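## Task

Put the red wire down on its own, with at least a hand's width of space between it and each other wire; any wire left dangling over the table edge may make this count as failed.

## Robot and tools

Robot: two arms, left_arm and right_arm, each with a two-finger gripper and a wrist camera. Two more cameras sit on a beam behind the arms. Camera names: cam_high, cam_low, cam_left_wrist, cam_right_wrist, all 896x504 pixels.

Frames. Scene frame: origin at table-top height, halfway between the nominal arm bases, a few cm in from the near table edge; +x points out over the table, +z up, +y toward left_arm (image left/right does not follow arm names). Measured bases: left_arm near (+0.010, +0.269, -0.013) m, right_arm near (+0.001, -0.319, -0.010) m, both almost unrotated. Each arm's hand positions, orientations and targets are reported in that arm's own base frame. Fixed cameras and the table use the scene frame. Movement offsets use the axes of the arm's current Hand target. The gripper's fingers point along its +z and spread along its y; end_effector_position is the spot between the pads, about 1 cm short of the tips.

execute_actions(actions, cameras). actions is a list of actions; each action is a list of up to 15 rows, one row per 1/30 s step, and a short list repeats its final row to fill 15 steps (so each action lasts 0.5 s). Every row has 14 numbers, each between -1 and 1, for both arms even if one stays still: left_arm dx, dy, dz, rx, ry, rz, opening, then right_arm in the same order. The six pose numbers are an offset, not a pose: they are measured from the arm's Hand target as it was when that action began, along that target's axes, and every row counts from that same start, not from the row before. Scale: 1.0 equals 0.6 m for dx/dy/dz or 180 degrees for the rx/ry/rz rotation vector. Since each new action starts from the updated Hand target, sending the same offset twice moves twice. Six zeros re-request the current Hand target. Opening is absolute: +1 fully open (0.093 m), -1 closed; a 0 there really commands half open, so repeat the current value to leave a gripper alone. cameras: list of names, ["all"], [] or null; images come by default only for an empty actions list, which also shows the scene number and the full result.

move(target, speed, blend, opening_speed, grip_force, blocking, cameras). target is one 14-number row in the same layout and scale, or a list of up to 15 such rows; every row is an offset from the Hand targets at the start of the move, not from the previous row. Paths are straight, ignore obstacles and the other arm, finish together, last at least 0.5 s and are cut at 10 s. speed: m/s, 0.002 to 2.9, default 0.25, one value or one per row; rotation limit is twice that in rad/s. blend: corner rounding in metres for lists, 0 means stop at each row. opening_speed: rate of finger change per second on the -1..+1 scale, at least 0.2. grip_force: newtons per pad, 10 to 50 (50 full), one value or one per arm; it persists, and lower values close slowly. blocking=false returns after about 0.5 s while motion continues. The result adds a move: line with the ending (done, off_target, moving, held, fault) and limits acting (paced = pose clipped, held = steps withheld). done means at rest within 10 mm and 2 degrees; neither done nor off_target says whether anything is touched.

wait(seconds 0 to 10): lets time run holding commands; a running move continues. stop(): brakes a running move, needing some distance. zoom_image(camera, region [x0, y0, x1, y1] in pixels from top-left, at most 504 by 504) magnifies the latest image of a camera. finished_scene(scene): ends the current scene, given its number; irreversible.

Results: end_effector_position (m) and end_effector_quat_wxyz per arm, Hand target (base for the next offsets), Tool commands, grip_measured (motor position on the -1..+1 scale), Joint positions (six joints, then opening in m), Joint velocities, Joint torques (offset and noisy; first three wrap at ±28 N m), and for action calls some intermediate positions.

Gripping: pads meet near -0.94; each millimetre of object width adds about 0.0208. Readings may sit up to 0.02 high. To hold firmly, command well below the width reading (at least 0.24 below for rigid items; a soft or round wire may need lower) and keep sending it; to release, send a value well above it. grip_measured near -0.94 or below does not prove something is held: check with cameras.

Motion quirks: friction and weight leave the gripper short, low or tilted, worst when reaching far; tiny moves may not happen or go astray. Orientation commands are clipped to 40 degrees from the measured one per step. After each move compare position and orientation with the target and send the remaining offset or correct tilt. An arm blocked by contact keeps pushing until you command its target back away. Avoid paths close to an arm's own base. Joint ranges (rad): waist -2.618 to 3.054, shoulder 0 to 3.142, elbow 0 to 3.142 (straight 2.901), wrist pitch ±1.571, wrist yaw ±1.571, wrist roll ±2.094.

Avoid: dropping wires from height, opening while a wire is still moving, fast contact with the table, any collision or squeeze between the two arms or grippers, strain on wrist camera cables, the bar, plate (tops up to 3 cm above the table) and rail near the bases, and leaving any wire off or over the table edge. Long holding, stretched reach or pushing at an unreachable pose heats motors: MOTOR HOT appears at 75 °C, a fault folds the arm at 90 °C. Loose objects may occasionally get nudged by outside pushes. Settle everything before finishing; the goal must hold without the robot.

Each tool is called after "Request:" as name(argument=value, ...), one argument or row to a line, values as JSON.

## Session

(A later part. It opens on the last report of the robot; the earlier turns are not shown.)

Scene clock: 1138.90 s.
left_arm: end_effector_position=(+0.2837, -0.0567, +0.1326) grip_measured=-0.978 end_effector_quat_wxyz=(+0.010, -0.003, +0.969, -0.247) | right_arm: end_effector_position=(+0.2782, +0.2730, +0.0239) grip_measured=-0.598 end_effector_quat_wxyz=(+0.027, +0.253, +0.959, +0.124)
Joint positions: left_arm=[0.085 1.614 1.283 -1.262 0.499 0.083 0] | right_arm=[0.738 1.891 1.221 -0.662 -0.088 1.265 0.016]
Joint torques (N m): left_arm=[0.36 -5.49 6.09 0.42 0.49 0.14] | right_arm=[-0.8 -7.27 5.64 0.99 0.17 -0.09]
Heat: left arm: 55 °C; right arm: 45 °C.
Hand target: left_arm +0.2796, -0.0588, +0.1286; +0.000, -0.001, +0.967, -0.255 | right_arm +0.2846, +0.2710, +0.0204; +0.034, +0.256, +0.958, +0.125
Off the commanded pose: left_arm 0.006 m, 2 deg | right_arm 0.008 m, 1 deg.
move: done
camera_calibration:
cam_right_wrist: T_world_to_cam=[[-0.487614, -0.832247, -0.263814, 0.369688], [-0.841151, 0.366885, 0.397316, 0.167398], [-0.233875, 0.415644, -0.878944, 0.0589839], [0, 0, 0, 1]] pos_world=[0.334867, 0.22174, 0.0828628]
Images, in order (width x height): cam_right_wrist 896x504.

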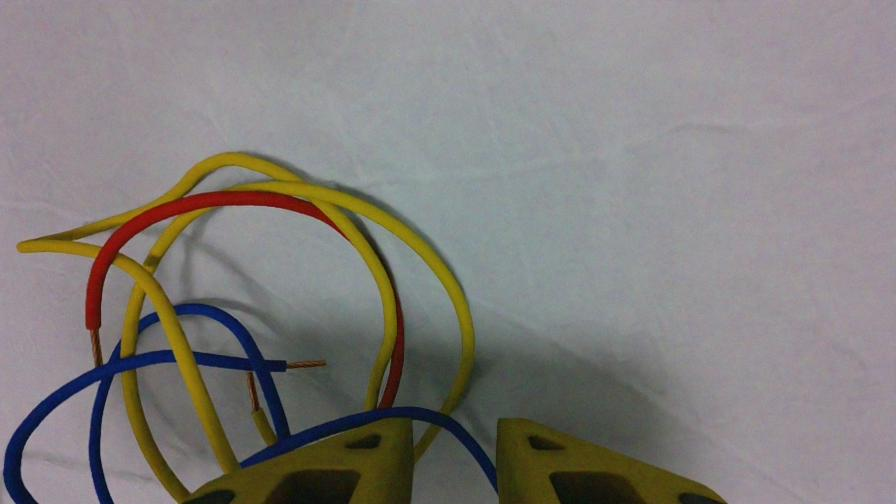

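Request:
move(
  target=[0,0,0,0,0,0,-1,0,0,0,0,0,0,-1],
  opening_speed=0.4,
  cameras=["cam_right_wrist","cam_left_wrist"],
)

Request:
zoom_image(
  camera="cam_right_wrist",
  region=[200, 180, 660, 504],
)

Scene clock: 1146.07 s.
left_arm: end_effector_position=(+0.2837, -0.0567, +0.1326) grip_measured=-0.978 end_effector_quat_wxyz=(+0.010, -0.003, +0.969, -0.247) | right_arm: end_effector_position=(+0.2786, +0.2734, +0.0240) grip_measured=-0.987 end_effector_quat_wxyz=(+0.028, +0.253, +0.959, +0.125)
Joint positions: left_arm=[0.085 1.614 1.283 -1.262 0.499 0.083 0] | right_arm=[0.738 1.891 1.221 -0.659 -0.088 1.265 0]
Joint torques (N m): left_arm=[0.32 -5.53 6.24 0.4 0.48 0.16] | right_arm=[-0.77 -7.3 5.85 0.92 0.14 -0.05]
Heat: left arm: 55 °C; right arm: 44 °C.
Hand target: left_arm +0.2796, -0.0588, +0.1286; +0.000, -0.001, +0.967, -0.255 | right_arm +0.2846, +0.2710, +0.0204; +0.034, +0.256, +0.958, +0.125
Off the commanded pose: left_arm 0.006 m, 2 deg | right_arm 0.007 m, 1 deg.
move: done
camera_calibration:
cam_left_wrist: T_world_to_cam=[[-0.0106022, -0.871166, 0.490874, -0.112603], [-0.913653, 0.207932, 0.349289, 0.262989], [-0.406358, -0.444785, -0.798148, 0.285736], [0, 0, 0, 1]] pos_world=[0.355198, -0.025689, 0.191474]
cam_right_wrist: T_world_to_cam=[[-0.48682, -0.831916, -0.266312, 0.370055], [-0.842087, 0.365938, 0.396206, 0.168161], [-0.232157, 0.417138, -0.878692, 0.0581994], [0, 0, 0, 1]] pos_world=[0.335268, 0.222041, 0.0830625]
Images, in order (width x height): cam_left_wrist 896x504, cam_right_wrist 896x504.

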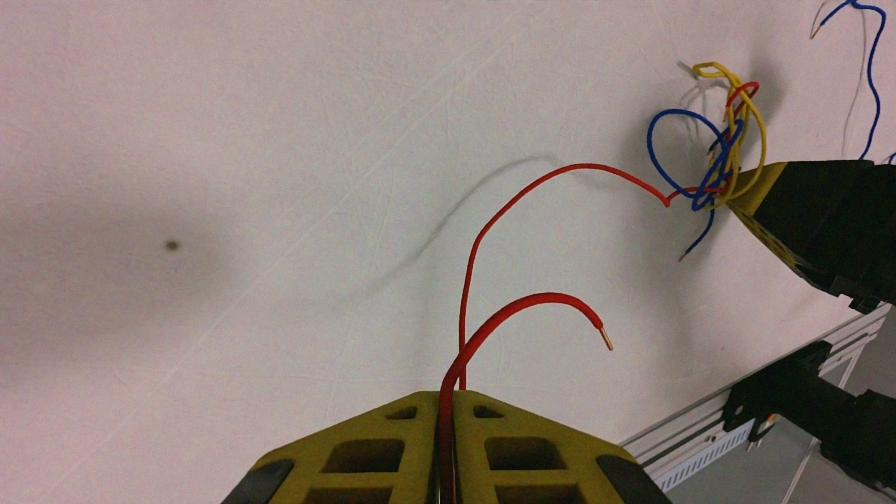

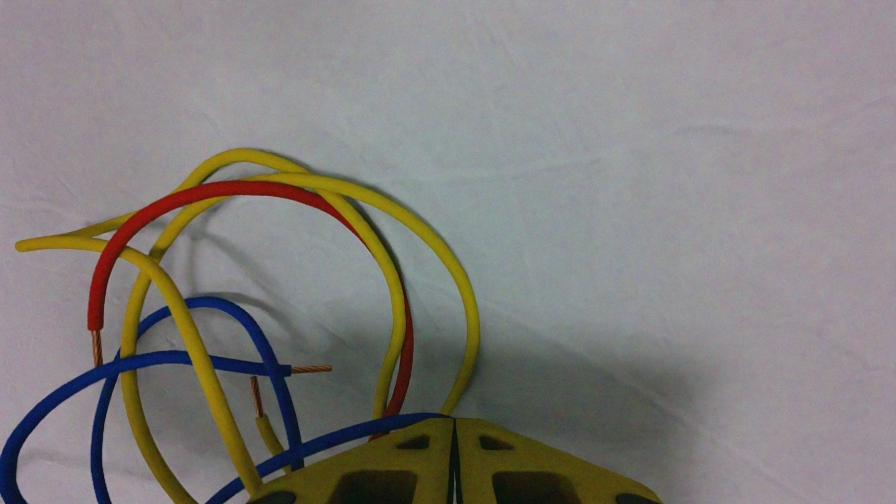

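Scaled by 1.096 from the camera's 896x504 image, which has a finer 1280x720 frame.

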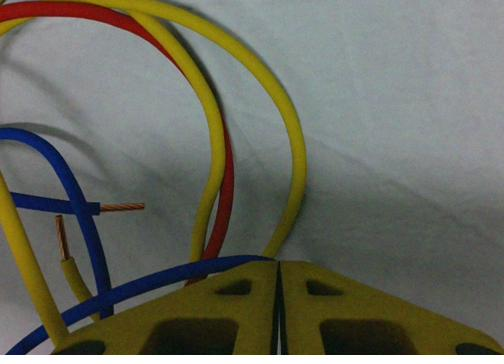

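Request:
move(
  target=[0,0.2432,-0.1789,0,0,0,-1,0,0.0087,-0.0322,0,0,0,-1],
  speed=0.06,
  cameras=["all"],
)

Request:
zoom_image(
  camera="cam_high",
  region=[220, 240, 520, 370],
)

Scene clock: 1155.97 s.
left_arm: end_effector_position=(+0.2760, +0.1156, +0.1456) grip_measured=-0.978 end_effector_quat_wxyz=(+0.030, -0.019, +0.970, -0.239) | right_arm: end_effector_position=(+0.2725, +0.2679, +0.0242) grip_measured=-0.987 end_effector_quat_wxyz=(+0.017, +0.254, +0.961, +0.108)
Joint positions: left_arm=[0.631 1.851 1.608 -1.569 0.426 0.644 0] | right_arm=[0.738 1.891 1.23 -0.708 -0.088 1.265 0]
Joint torques (N m): left_arm=[0.46 -7.32 10.15 -0.15 0.22 0.19] | right_arm=[-0.68 -9.98 8.81 0.54 0.15 0.01]
Heat: left arm: 55 °C; right arm: 44 °C.
Hand target: left_arm +0.2795, +0.1211, +0.1503; +0.000, +0.000, +0.967, -0.255 | right_arm +0.2846, +0.2711, +0.0404; +0.034, +0.256, +0.958, +0.125
Off the commanded pose: left_arm 0.008 m, 5 deg | right_arm 0.021 m, 3 deg.
joint sent to its limit (left arm) — joint 4 (wrist pitch), lower limit. The joint targets are off in orientation, not in position.
move: off_target (left_arm, right_arm)
camera_calibration:
cam_left_wrist: T_world_to_cam=[[0.0102351, -0.879134, 0.476465, 0.0283564], [-0.9317, 0.164631, 0.323777, 0.229312], [-0.363084, -0.447237, -0.817404, 0.360782], [0, 0, 0, 1]] pos_world=[0.344354, 0.148532, 0.207148]
cam_right_wrist: T_world_to_cam=[[-0.494047, -0.838478, -0.22994, 0.365317], [-0.830339, 0.376614, 0.41073, 0.158618], [-0.257789, 0.393848, -0.882286, 0.0724468], [0, 0, 0, 1]] pos_world=[0.330867, 0.21804, 0.0827706]

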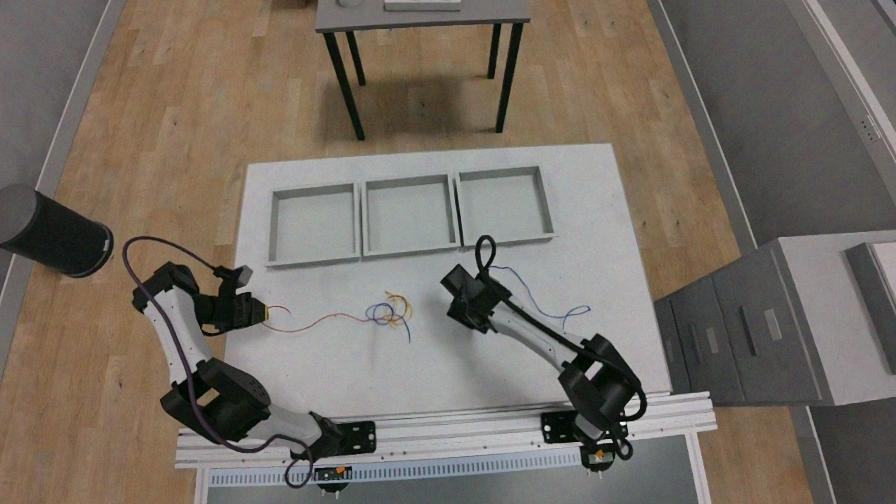

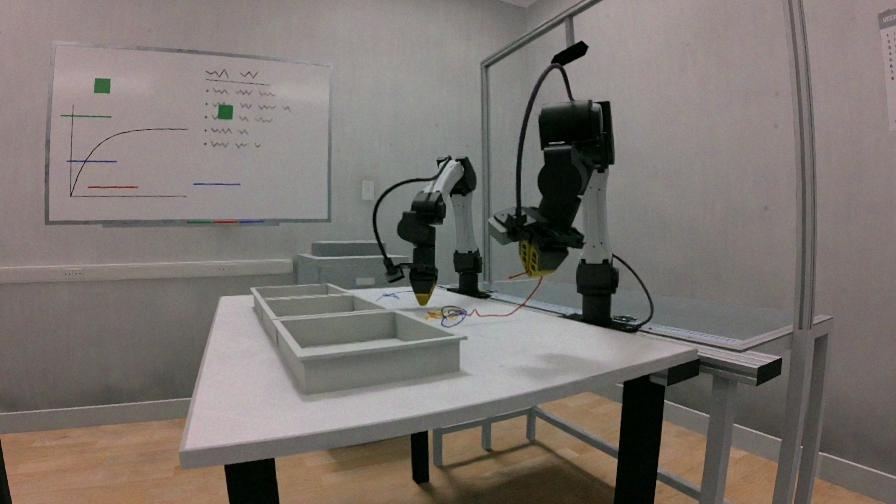

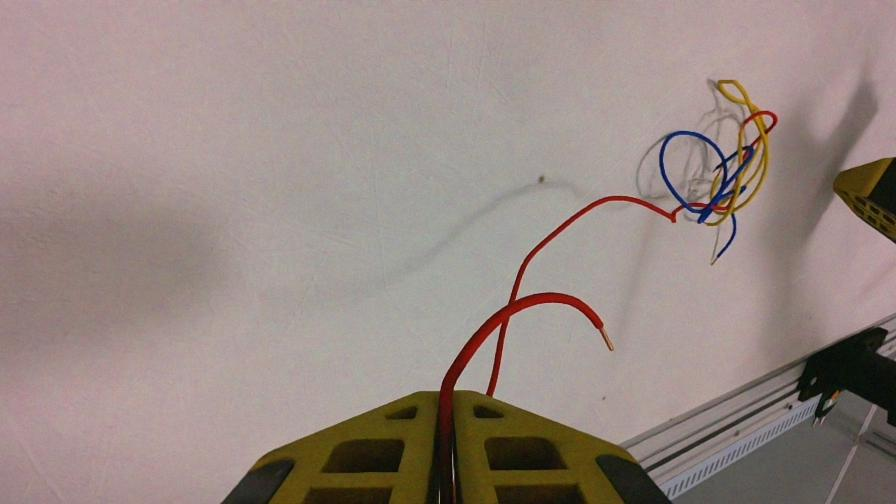

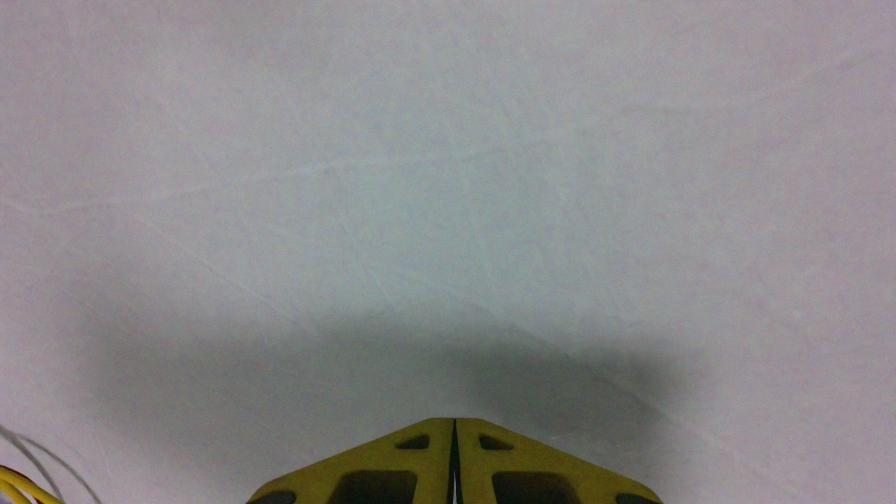

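Scaled by 1.680 from the camera's 896x504 image, which has a finer 1280x720 frame.

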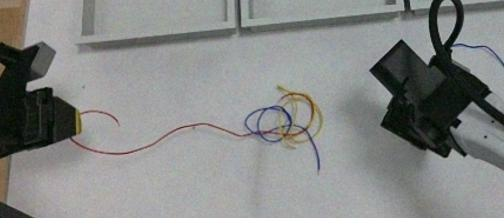

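Request:
move(
  target=[0,0,0,0,0,0,-1,0.0712,0.2117,-0.0553,0,0,0,-0.4],
  speed=0.12,
  cameras=["cam_right_wrist"],
)

Request:
zoom_image(
  camera="cam_right_wrist",
  region=[200, 50, 700, 504],
)

Scene clock: 1172.13 s.
left_arm: end_effector_position=(+0.2759, +0.1157, +0.1456) grip_measured=-0.978 end_effector_quat_wxyz=(+0.030, -0.019, +0.970, -0.238) | right_arm: end_effector_position=(+0.2993, +0.3888, +0.1019) grip_measured=-0.401 end_effector_quat_wxyz=(+0.025, +0.252, +0.960, +0.124)
Joint positions: left_arm=[0.631 1.851 1.608 -1.569 0.426 0.645 0] | right_arm=[0.896 2.219 2.029 -1.133 -0.054 1.416 0.026]
Joint torques (N m): left_arm=[0.51 -7.31 10.24 -0.12 0.27 0.18] | right_arm=[0.32 -9.69 9.35 0.68 0.3 0.16]
Heat: left arm: 59 °C; right arm: 46 °C.
Hand target: left_arm +0.2795, +0.1212, +0.1502; +0.000, +0.000, +0.967, -0.255 | right_arm +0.3045, +0.3914, +0.1051; +0.034, +0.256, +0.958, +0.125
Off the commanded pose: left_arm 0.008 m, 4 deg | right_arm 0.007 m, 1 deg.
joint sent to its limit (left arm) — joint 4 (wrist pitch), lower limit. The joint targets are off in orientation, not in position.
move: off_target (left_arm)
camera_calibration:
cam_right_wrist: T_world_to_cam=[[-0.485318, -0.833871, -0.262917, 0.496749], [-0.841302, 0.36349, 0.400107, 0.112809], [-0.23807, 0.415372, -0.877946, 0.0856402], [0, 0, 0, 1]] pos_world=[0.356376, 0.337647, 0.160656]
Images, in order (width x height): cam_right_wrist 896x504.

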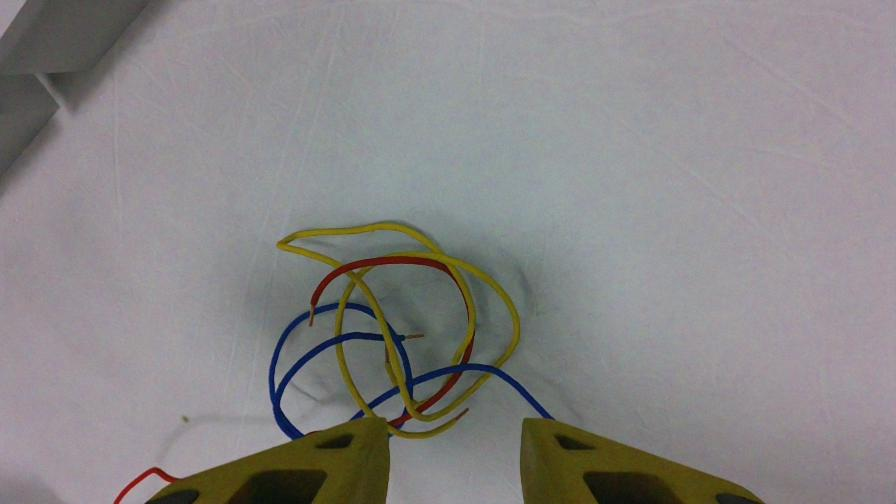

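Scaled by 1.008 from the camera's 896x504 image, which has a finer 1280x720 frame.

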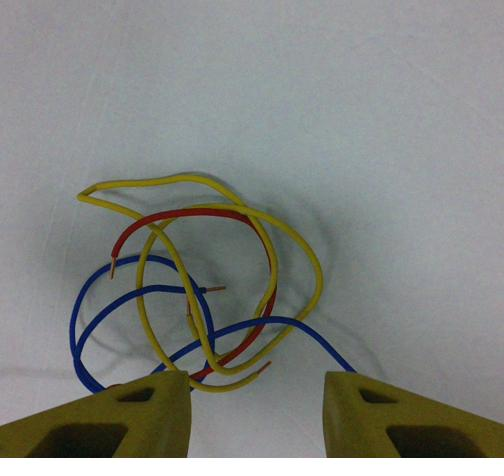

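Request:
move(
  target=[0,0,0,0,0,0,-1,0.0793,-0.018,0.0848,0,0,0,-0.6],
  speed=0.08,
  cameras=["cam_right_wrist"],
)

Request:
zoom_image(
  camera="cam_right_wrist",
  region=[300, 200, 650, 504],
)

Scene clock: 1190.13 s.
left_arm: end_effector_position=(+0.2759, +0.1157, +0.1456) grip_measured=-0.978 end_effector_quat_wxyz=(+0.030, -0.019, +0.970, -0.238) | right_arm: end_effector_position=(+0.2612, +0.4168, +0.0597) grip_measured=-0.598 end_effector_quat_wxyz=(+0.026, +0.251, +0.959, +0.127)
Joint positions: left_arm=[0.631 1.851 1.608 -1.569 0.426 0.645 0] | right_arm=[1.001 2.219 1.859 -0.952 -0.028 1.517 0.016]
Joint torques (N m): left_arm=[0.39 -7.13 10.25 -0.13 0.27 0.14] | right_arm=[0.13 -9.78 6.12 0.88 0.31 0.12]
Heat: left arm: 61 °C; right arm: 49 °C.
Hand target: left_arm +0.2795, +0.1212, +0.1502; +0.000, +0.000, +0.967, -0.255 | right_arm +0.2646, +0.4173, +0.0530; +0.034, +0.256, +0.958, +0.125
Off the commanded pose: left_arm 0.008 m, 4 deg | right_arm 0.008 m, 1 deg.
joint sent to its limit (left arm) — joint 4 (wrist pitch), lower limit. The joint targets are off in orientation, not in position.
move: off_target (left_arm)
camera_calibration:
cam_right_wrist: T_world_to_cam=[[-0.483639, -0.832489, -0.270286, 0.489971], [-0.843223, 0.360368, 0.398885, 0.0893428], [-0.234665, 0.420828, -0.876262, 0.024597], [0, 0, 0, 1]] pos_world=[0.318077, 0.365349, 0.118348]
Images, in order (width x height): cam_right_wrist 896x504.

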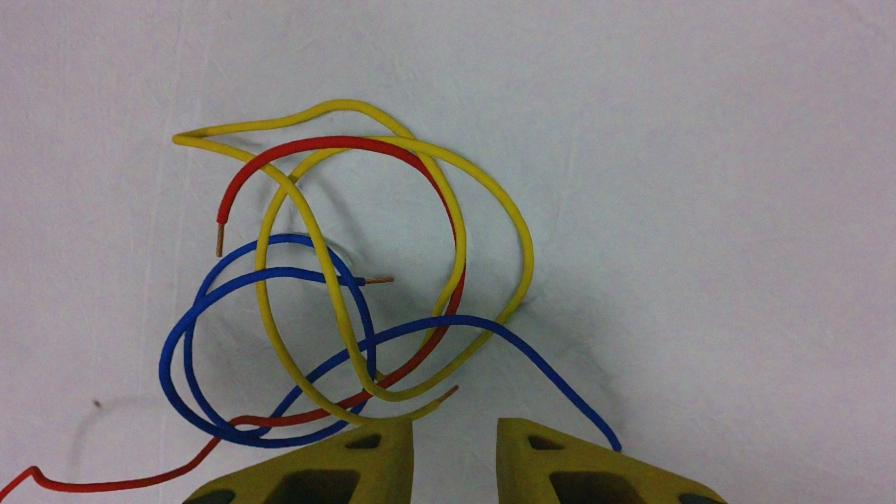

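Scaled by 1.440 from the camera's 896x504 image, which has a finer 1280x720 frame.

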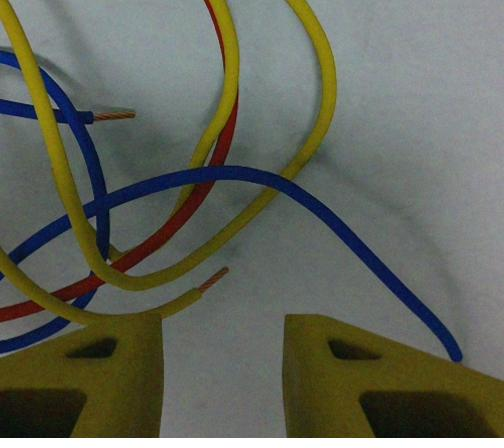

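Request:
move(
  target=[0,0,0,0,0,0,-1,0.0028,-0.0233,0.08,0,0,0,-0.6],
  speed=0.04,
  cameras=["cam_right_wrist","cam_low"],
)

Request:
zoom_image(
  camera="cam_right_wrist",
  region=[300, 200, 650, 504],
)

Request:
zoom_image(
  camera="cam_low",
  region=[380, 240, 500, 330],
)

Scene clock: 1204.30 s.
left_arm: end_effector_position=(+0.2759, +0.1157, +0.1456) grip_measured=-0.978 end_effector_quat_wxyz=(+0.030, -0.019, +0.970, -0.238) | right_arm: end_effector_position=(+0.2594, +0.4148, +0.0200) grip_measured=-0.598 end_effector_quat_wxyz=(+0.026, +0.252, +0.959, +0.124)
Joint positions: left_arm=[0.631 1.851 1.608 -1.569 0.426 0.645 0] | right_arm=[1.003 2.245 1.744 -0.816 -0.027 1.52 0.016]
Joint torques (N m): left_arm=[0.43 -7.09 10.3 -0.1 0.28 0.16] | right_arm=[0.36 -8.53 4.03 1.27 0.25 0.16]
Heat: left arm: 62 °C; right arm: 51 °C.
Hand target: left_arm +0.2795, +0.1212, +0.1502; +0.000, +0.000, +0.967, -0.255 | right_arm +0.2627, +0.4171, +0.0030; +0.034, +0.256, +0.958, +0.125
Off the commanded pose: left_arm 0.008 m, 4 deg | right_arm 0.018 m, 1 deg.
joint sent to its limit (left arm) — joint 4 (wrist pitch), lower limit. The joint targets are off in orientation, not in position.
move: off_target (left_arm, right_arm)
camera_calibration:
cam_right_wrist: T_world_to_cam=[[-0.486216, -0.832897, -0.264344, 0.477438], [-0.841151, 0.364133, 0.399841, 0.102249], [-0.236769, 0.416762, -0.877639, -0.00748631], [0, 0, 0, 1]] pos_world=[0.316372, 0.363544, 0.0787543]
Images, in order (width x height): cam_low 896x504, cam_right_wrist 896x504.

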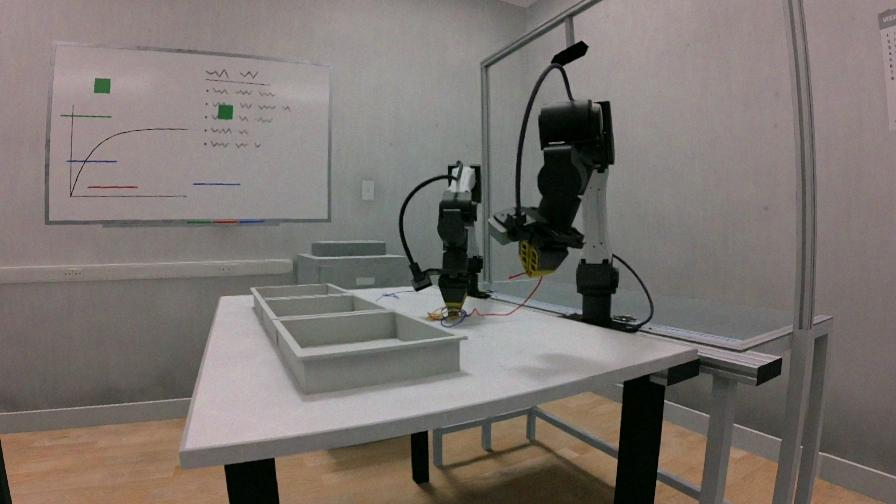

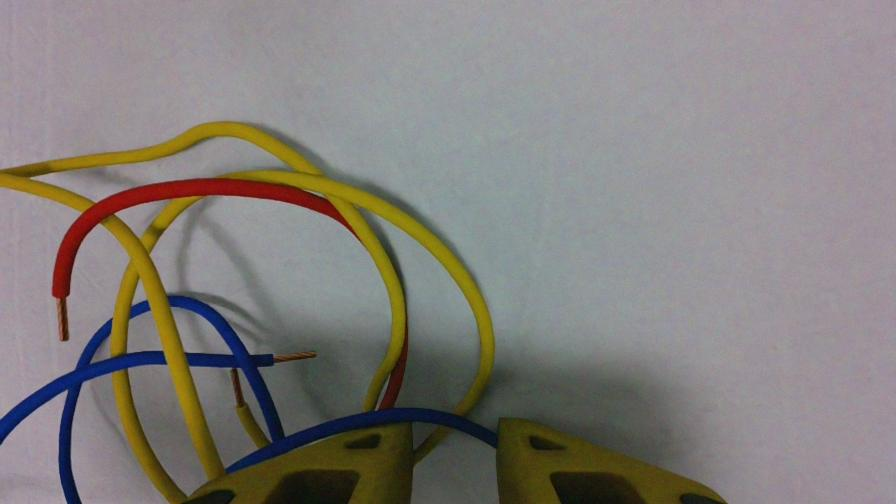

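Scaled by 1.440 from the camera's 896x504 image, which has a finer 1280x720 frame.

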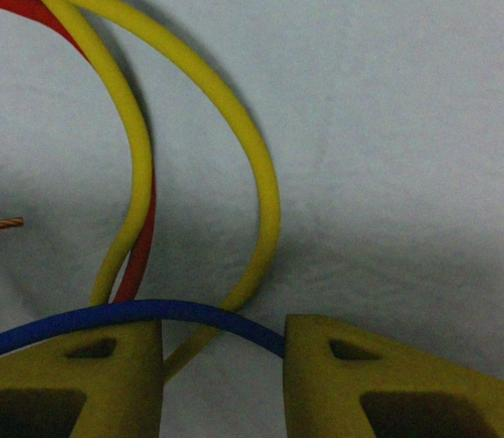

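Scaled by 4.200 from the camera's 896x504 image, which has a finer 1280x720 frame.

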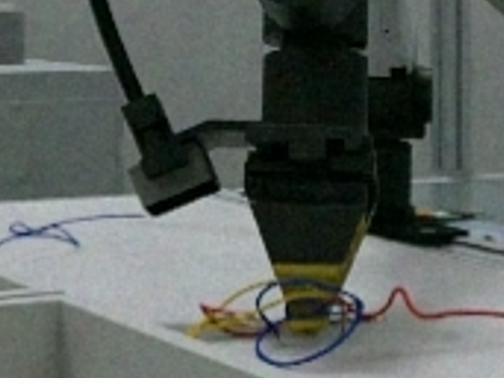

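Request:
move(
  target=[
    [0,0,0,0,0,0,-1,0,0.0043,-0.016,0,0,0,-0.6],
    [0,0,0,0,0,0,-1,0,0.0043,-0.016,0,0,0,-1],
  ],
  opening_speed=0.4,
  cameras=["cam_right_wrist"],
)

Request:
zoom_image(
  camera="cam_right_wrist",
  region=[300, 200, 650, 504],
)

Scene clock: 1212.27 s.
left_arm: end_effector_position=(+0.2759, +0.1157, +0.1456) grip_measured=-0.978 end_effector_quat_wxyz=(+0.030, -0.019, +0.970, -0.238) | right_arm: end_effector_position=(+0.2575, +0.4135, +0.0195) grip_measured=-0.987 end_effector_quat_wxyz=(+0.024, +0.252, +0.960, +0.120)
Joint positions: left_arm=[0.631 1.851 1.608 -1.569 0.426 0.645 0] | right_arm=[1.005 2.245 1.744 -0.825 -0.027 1.521 0]
Joint torques (N m): left_arm=[0.44 -7.13 10.06 -0.12 0.27 0.19] | right_arm=[0.29 -9.16 6.04 1.04 0.35 0.06]
Heat: left arm: 62 °C; right arm: 50 °C.
Hand target: left_arm +0.2795, +0.1212, +0.1502; +0.000, +0.000, +0.967, -0.255 | right_arm +0.2627, +0.4172, +0.0130; +0.034, +0.256, +0.958, +0.125
Off the commanded pose: left_arm 0.008 m, 4 deg | right_arm 0.009 m, 1 deg.
joint sent to its limit (left arm) — joint 4 (wrist pitch), lower limit. The joint targets are off in orientation, not in position.
move: off_target (left_arm)
camera_calibration:
cam_right_wrist: T_world_to_cam=[[-0.486234, -0.835528, -0.255869, 0.476239], [-0.839772, 0.365851, 0.401167, 0.100276], [-0.241577, 0.409933, -0.879543, -0.00371206], [0, 0, 0, 1]] pos_world=[0.314876, 0.362747, 0.0783627]
Images, in order (width x height): cam_right_wrist 896x504.

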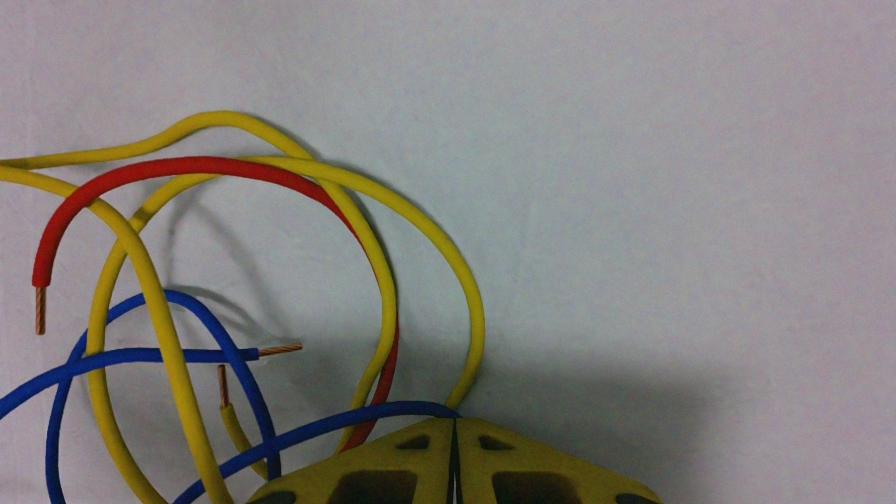

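Scaled by 1.440 from the camera's 896x504 image, which has a finer 1280x720 frame.

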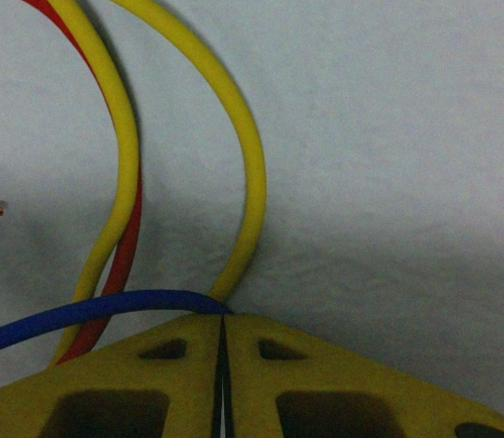

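Request:
move(
  target=[0,0,0,0,0,0,-1,0,0.0217,-0.0805,0,0,0,-1],
  speed=0.05,
  cameras=["cam_right_wrist","cam_left_wrist","cam_low"],
)

Request:
zoom_image(
  camera="cam_low",
  region=[380, 220, 520, 330],
)

Scene clock: 1219.33 s.
left_arm: end_effector_position=(+0.2759, +0.1157, +0.1456) grip_measured=-0.978 end_effector_quat_wxyz=(+0.030, -0.019, +0.970, -0.238) | right_arm: end_effector_position=(+0.2563, +0.4115, +0.0420) grip_measured=-0.987 end_effector_quat_wxyz=(+0.019, +0.253, +0.962, +0.105)
Joint positions: left_arm=[0.631 1.851 1.608 -1.569 0.426 0.645 0] | right_arm=[1.005 2.245 1.842 -0.955 -0.027 1.522 0]
Joint torques (N m): left_arm=[0.39 -7.3 10.22 -0.1 0.27 0.2] | right_arm=[0.31 -12.9 9.14 0.57 0.29 0.15]
Heat: left arm: 63 °C; right arm: 50 °C.
Hand target: left_arm +0.2795, +0.1212, +0.1503; +0.000, -0.001, +0.967, -0.255 | right_arm +0.2627, +0.4174, +0.0630; +0.034, +0.256, +0.958, +0.125
Off the commanded pose: left_arm 0.008 m, 4 deg | right_arm 0.023 m, 3 deg.
joint sent to its limit (left arm) — joint 4 (wrist pitch), lower limit. The joint targets are off in orientation, not in position.
move: off_target (left_arm, right_arm)
camera_calibration:
cam_left_wrist: T_world_to_cam=[[0.00947037, -0.879316, 0.476145, 0.0287108], [-0.931623, 0.165241, 0.323687, 0.229214], [-0.363302, -0.446653, -0.817626, 0.360816], [0, 0, 0, 1]] pos_world=[0.344355, 0.14853, 0.207149]
cam_right_wrist: T_world_to_cam=[[-0.491023, -0.841653, -0.224757, 0.482176], [-0.8326, 0.377511, 0.405293, 0.0841112], [-0.256268, 0.386141, -0.886127, 0.0303704], [0, 0, 0, 1]] pos_world=[0.314573, 0.362345, 0.101195]
Images, in order (width x height): cam_low 896x504, cam_left_wrist 896x504, cam_right_wrist 896x504.

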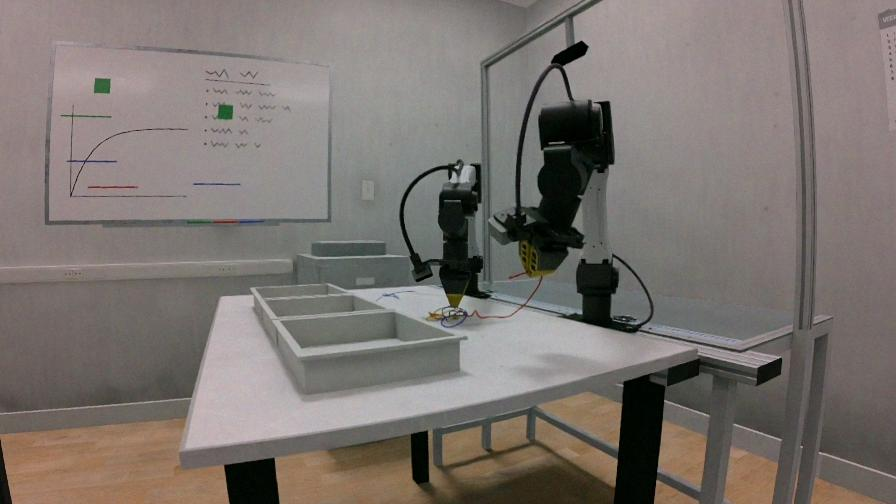

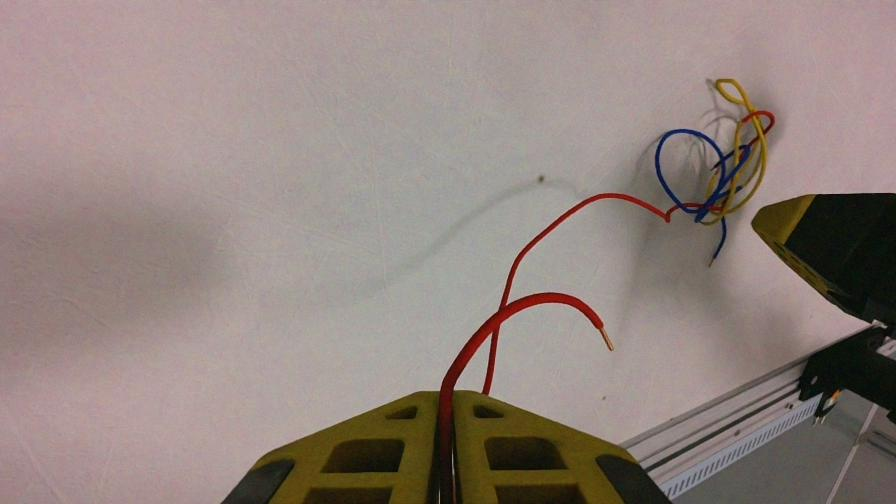

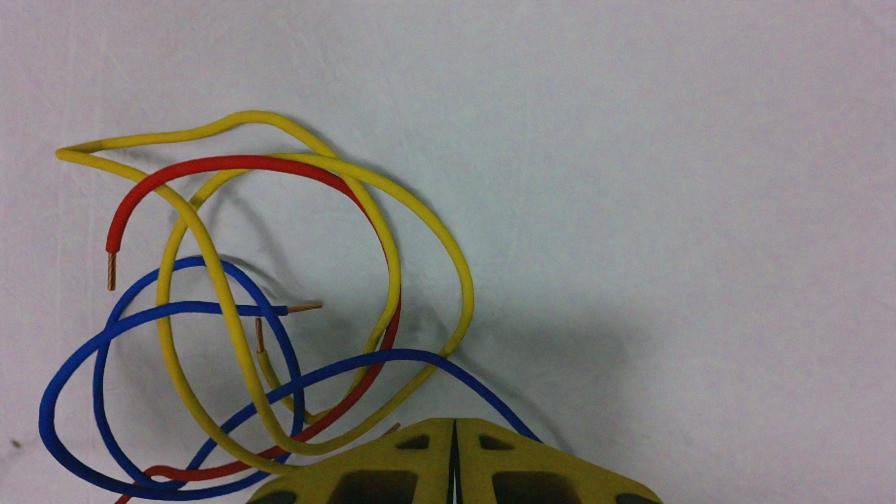

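Scaled by 3.600 from the camera's 896x504 image, which has a finer 1280x720 frame.

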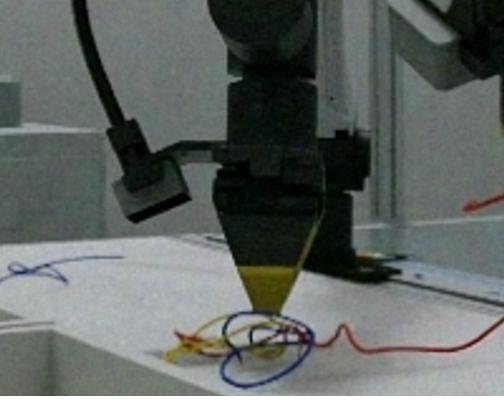

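Request:
move(
  target=[
    [0,0,0,0,0,0,-1,-0.027,-0.0152,0.0218,0,0,0,-0.65],
    [0,0,0,0,0,0,-1,-0.027,-0.031,0.0808,0,0,0,-0.65],
  ],
  speed=0.05,
  cameras=["cam_right_wrist"],
)

Request:
zoom_image(
  camera="cam_right_wrist",
  region=[300, 200, 650, 504],
)

Scene clock: 1240.60 s.
left_arm: end_effector_position=(+0.2759, +0.1157, +0.1456) grip_measured=-0.978 end_effector_quat_wxyz=(+0.030, -0.019, +0.970, -0.238) | right_arm: end_effector_position=(+0.2653, +0.4021, +0.0175) grip_measured=-0.651 end_effector_quat_wxyz=(+0.024, +0.254, +0.960, +0.111)
Joint positions: left_arm=[0.631 1.851 1.608 -1.569 0.426 0.645 0] | right_arm=[0.978 2.242 1.735 -0.838 -0.027 1.499 0.014]
Joint torques (N m): left_arm=[0.23 -7.24 10.24 -0.12 0.26 0.19] | right_arm=[-0.77 -10.44 4.29 1.34 0.14 -0.01]
Heat: left arm: 63 °C; right arm: 53 °C.
Hand target: left_arm +0.2795, +0.1212, +0.1503; +0.000, -0.001, +0.967, -0.255 | right_arm +0.2741, +0.4045, +0.0115; +0.034, +0.256, +0.958, +0.125
Off the commanded pose: left_arm 0.008 m, 4 deg | right_arm 0.011 m, 2 deg.
joint sent to its limit (left arm) — joint 4 (wrist pitch), lower limit. The joint targets are off in orientation, not in position.
move: off_target (left_arm, right_arm)
camera_calibration:
cam_right_wrist: T_world_to_cam=[[-0.491979, -0.83753, -0.237699, 0.471996], [-0.835592, 0.377599, 0.399005, 0.10605], [-0.244424, 0.394922, -0.885604, 0.00792378], [0, 0, 0, 1]] pos_world=[0.322763, 0.352137, 0.0768957]
Images, in order (width x height): cam_right_wrist 896x504.

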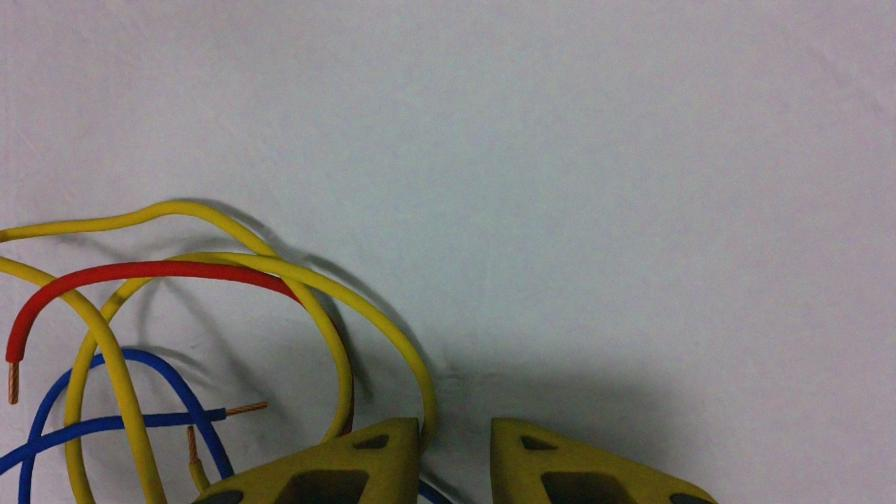

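Scaled by 1.440 from the camera's 896x504 image, which has a finer 1280x720 frame.

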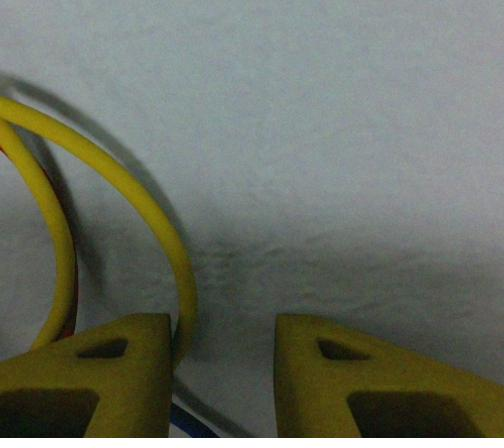

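Request:
move(
  target=[0,0,0,0,0,0,-1,0,0,0,0,0,0,-1],
  opening_speed=0.4,
  cameras=["cam_right_wrist"],
)

Request:
move(
  target=[0,0,0,0,0,0,-1,0,0.0217,-0.0805,0,0,0,-1],
  speed=0.05,
  cameras=["cam_right_wrist","cam_left_wrist","cam_low"],
)

Request:
zoom_image(
  camera="cam_low",
  region=[380, 220, 520, 330],
)

Scene clock: 1245.63 s.
left_arm: end_effector_position=(+0.2759, +0.1157, +0.1456) grip_measured=-0.978 end_effector_quat_wxyz=(+0.030, -0.019, +0.970, -0.238) | right_arm: end_effector_position=(+0.2619, +0.3970, +0.0158) grip_measured=-0.987 end_effector_quat_wxyz=(+0.020, +0.254, +0.962, +0.099)
Joint positions: left_arm=[0.631 1.851 1.608 -1.569 0.426 0.645 0] | right_arm=[0.978 2.241 1.731 -0.86 -0.027 1.498 0]
Joint torques (N m): left_arm=[0.51 -7.24 10.21 -0.09 0.27 0.16] | right_arm=[-0.64 -10.19 4.49 1.53 0.19 -0.02]
Heat: left arm: 63 °C; right arm: 54 °C.
Hand target: left_arm +0.2795, +0.1212, +0.1503; +0.000, -0.001, +0.967, -0.255 | right_arm +0.2741, +0.4044, +0.0113; +0.034, +0.256, +0.958, +0.125
Off the commanded pose: left_arm 0.008 m, 4 deg | right_arm 0.015 m, 3 deg.
joint sent to its limit (left arm) — joint 4 (wrist pitch), lower limit. The joint targets are off in orientation, not in position.
move: off_target (left_arm, right_arm)
camera_calibration:
cam_right_wrist: T_world_to_cam=[[-0.493705, -0.842795, -0.214364, 0.467751], [-0.830891, 0.384405, 0.40231, 0.101777], [-0.256662, 0.376736, -0.890053, 0.0181959], [0, 0, 0, 1]] pos_world=[0.320167, 0.34824, 0.0755186]
Images, in order (width x height): cam_right_wrist 896x504.

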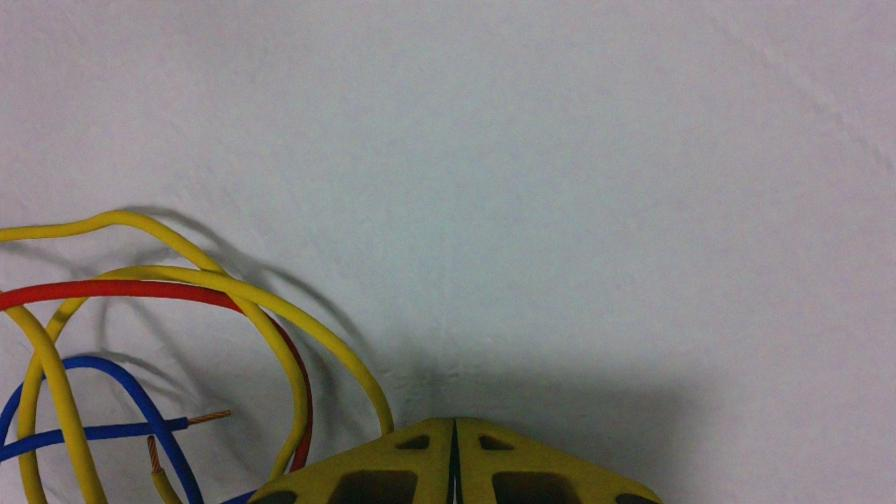

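Scene clock: 1247.23 s.
left_arm: end_effector_position=(+0.2759, +0.1157, +0.1456) grip_measured=-0.978 end_effector_quat_wxyz=(+0.030, -0.019, +0.970, -0.238) | right_arm: end_effector_position=(+0.2638, +0.3998, +0.0343) grip_measured=-0.987 end_effector_quat_wxyz=(+0.020, +0.254, +0.962, +0.098)
Joint positions: left_arm=[0.631 1.851 1.608 -1.569 0.426 0.645 0] | right_arm=[0.978 2.24 1.805 -0.938 -0.027 1.498 0]
Joint torques (N m): left_arm=[0.36 -7.28 10.26 -0.14 0.26 0.19] | right_arm=[-0.59 -14.37 9.06 0.56 0.17 -0.01]
Heat: left arm: 64 °C; right arm: 54 °C.
Hand target: left_arm +0.2795, +0.1212, +0.1503; +0.000, -0.001, +0.967, -0.255 | right_arm +0.2741, +0.4046, +0.0613; +0.034, +0.256, +0.958, +0.125
Off the commanded pose: left_arm 0.008 m, 4 deg | right_arm 0.029 m, 4 deg.
joint sent to its limit (left arm) — joint 4 (wrist pitch), lower limit. The joint targets are off in orientation, not in position.
move: off_target (left_arm, right_arm)
camera_calibration:
cam_left_wrist: T_world_to_cam=[[0.00947037, -0.879316, 0.476145, 0.0287108], [-0.931623, 0.165241, 0.323687, 0.229214], [-0.363302, -0.446653, -0.817626, 0.360816], [0, 0, 0, 1]] pos_world=[0.344355, 0.14853, 0.207149]
cam_right_wrist: T_world_to_cam=[[-0.494085, -0.843337, -0.211336, 0.475346], [-0.830196, 0.385464, 0.402731, 0.0941673], [-0.258176, 0.374434, -0.890587, 0.0353564], [0, 0, 0, 1]] pos_world=[0.322167, 0.35134, 0.0940215]
Images, in order (width x height): cam_low 896x504, cam_left_wrist 896x504, cam_right_wrist 896x504.

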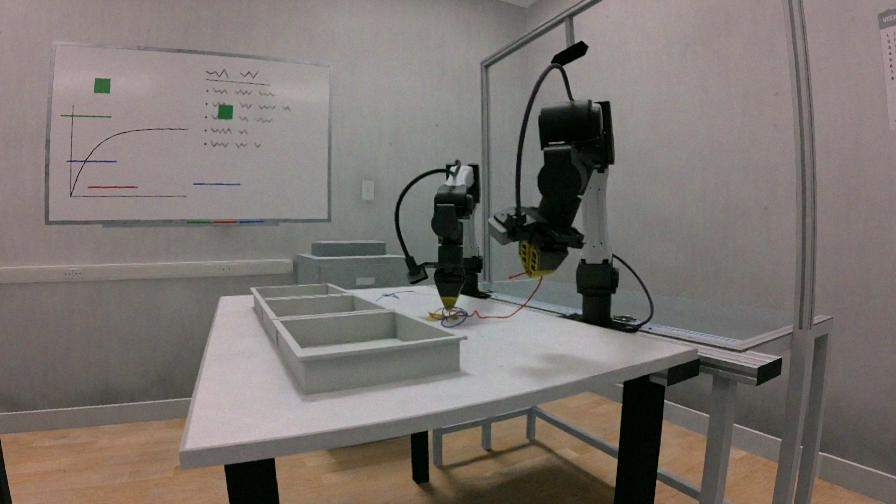

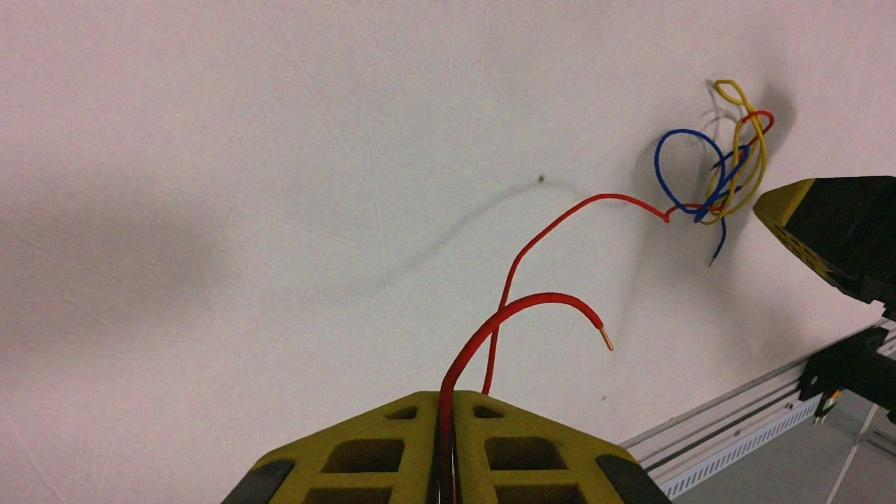

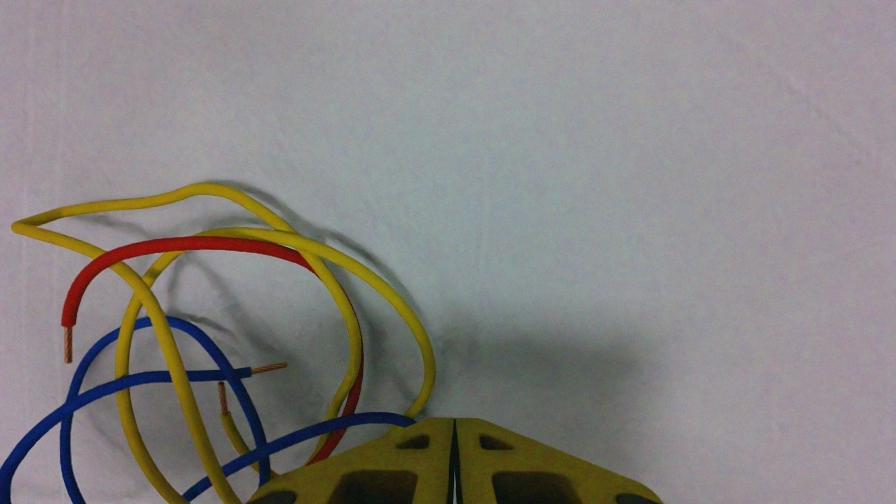

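Scaled by 3.600 from the camera's 896x504 image, which has a finer 1280x720 frame.

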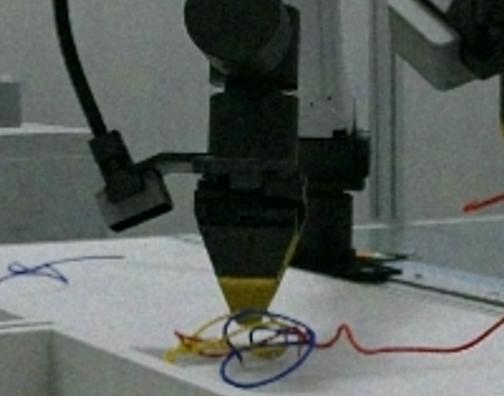

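Request:
move(
  target=[
    [0,0,0,0,0,0,-1,-0.01,0.05,0,0,0,0,-1],
    [0,0,0,0,0,0,-1,-0.01,0.0283,0.09,0,0,0,-1],
  ],
  speed=0.05,
  cameras=["cam_right_wrist"],
)

Scene clock: 1257.33 s.
left_arm: end_effector_position=(+0.2759, +0.1157, +0.1456) grip_measured=-0.978 end_effector_quat_wxyz=(+0.030, -0.019, +0.971, -0.238) | right_arm: end_effector_position=(+0.2869, +0.4303, +0.0212) grip_measured=-0.987 end_effector_quat_wxyz=(+0.030, +0.252, +0.959, +0.126)
Joint positions: left_arm=[0.631 1.851 1.608 -1.569 0.425 0.645 0] | right_arm=[0.974 2.358 1.942 -0.896 -0.027 1.491 0]
Joint torques (N m): left_arm=[0.42 -7.24 10.11 -0.14 0.31 0.23] | right_arm=[-1.03 -10.25 5.81 0.93 0.18 0.02]
Heat: left arm: 64 °C; right arm: 57 °C.
Hand target: left_arm +0.2795, +0.1212, +0.1502; +0.000, -0.001, +0.967, -0.255 | right_arm +0.2945, +0.4278, +0.0135; +0.034, +0.256, +0.958, +0.125
Off the commanded pose: left_arm 0.008 m, 4 deg | right_arm 0.011 m, 1 deg.
joint sent to its limit (left arm) — joint 4 (wrist pitch), lower limit. The joint targets are off in orientation, not in position.
move: off_target (left_arm, right_arm)
camera_calibration:
cam_right_wrist: T_world_to_cam=[[-0.484268, -0.832528, -0.269039, 0.503366], [-0.844626, 0.364631, 0.391984, 0.120218], [-0.228238, 0.417063, -0.879753, -0.00890063], [0, 0, 0, 1]] pos_world=[0.343271, 0.378943, 0.0804715]
Images, in order (width x height): cam_right_wrist 896x504.

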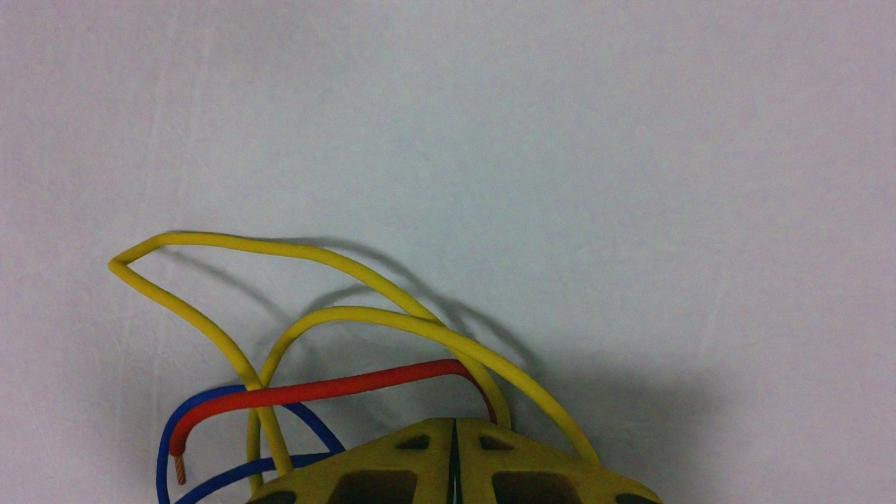

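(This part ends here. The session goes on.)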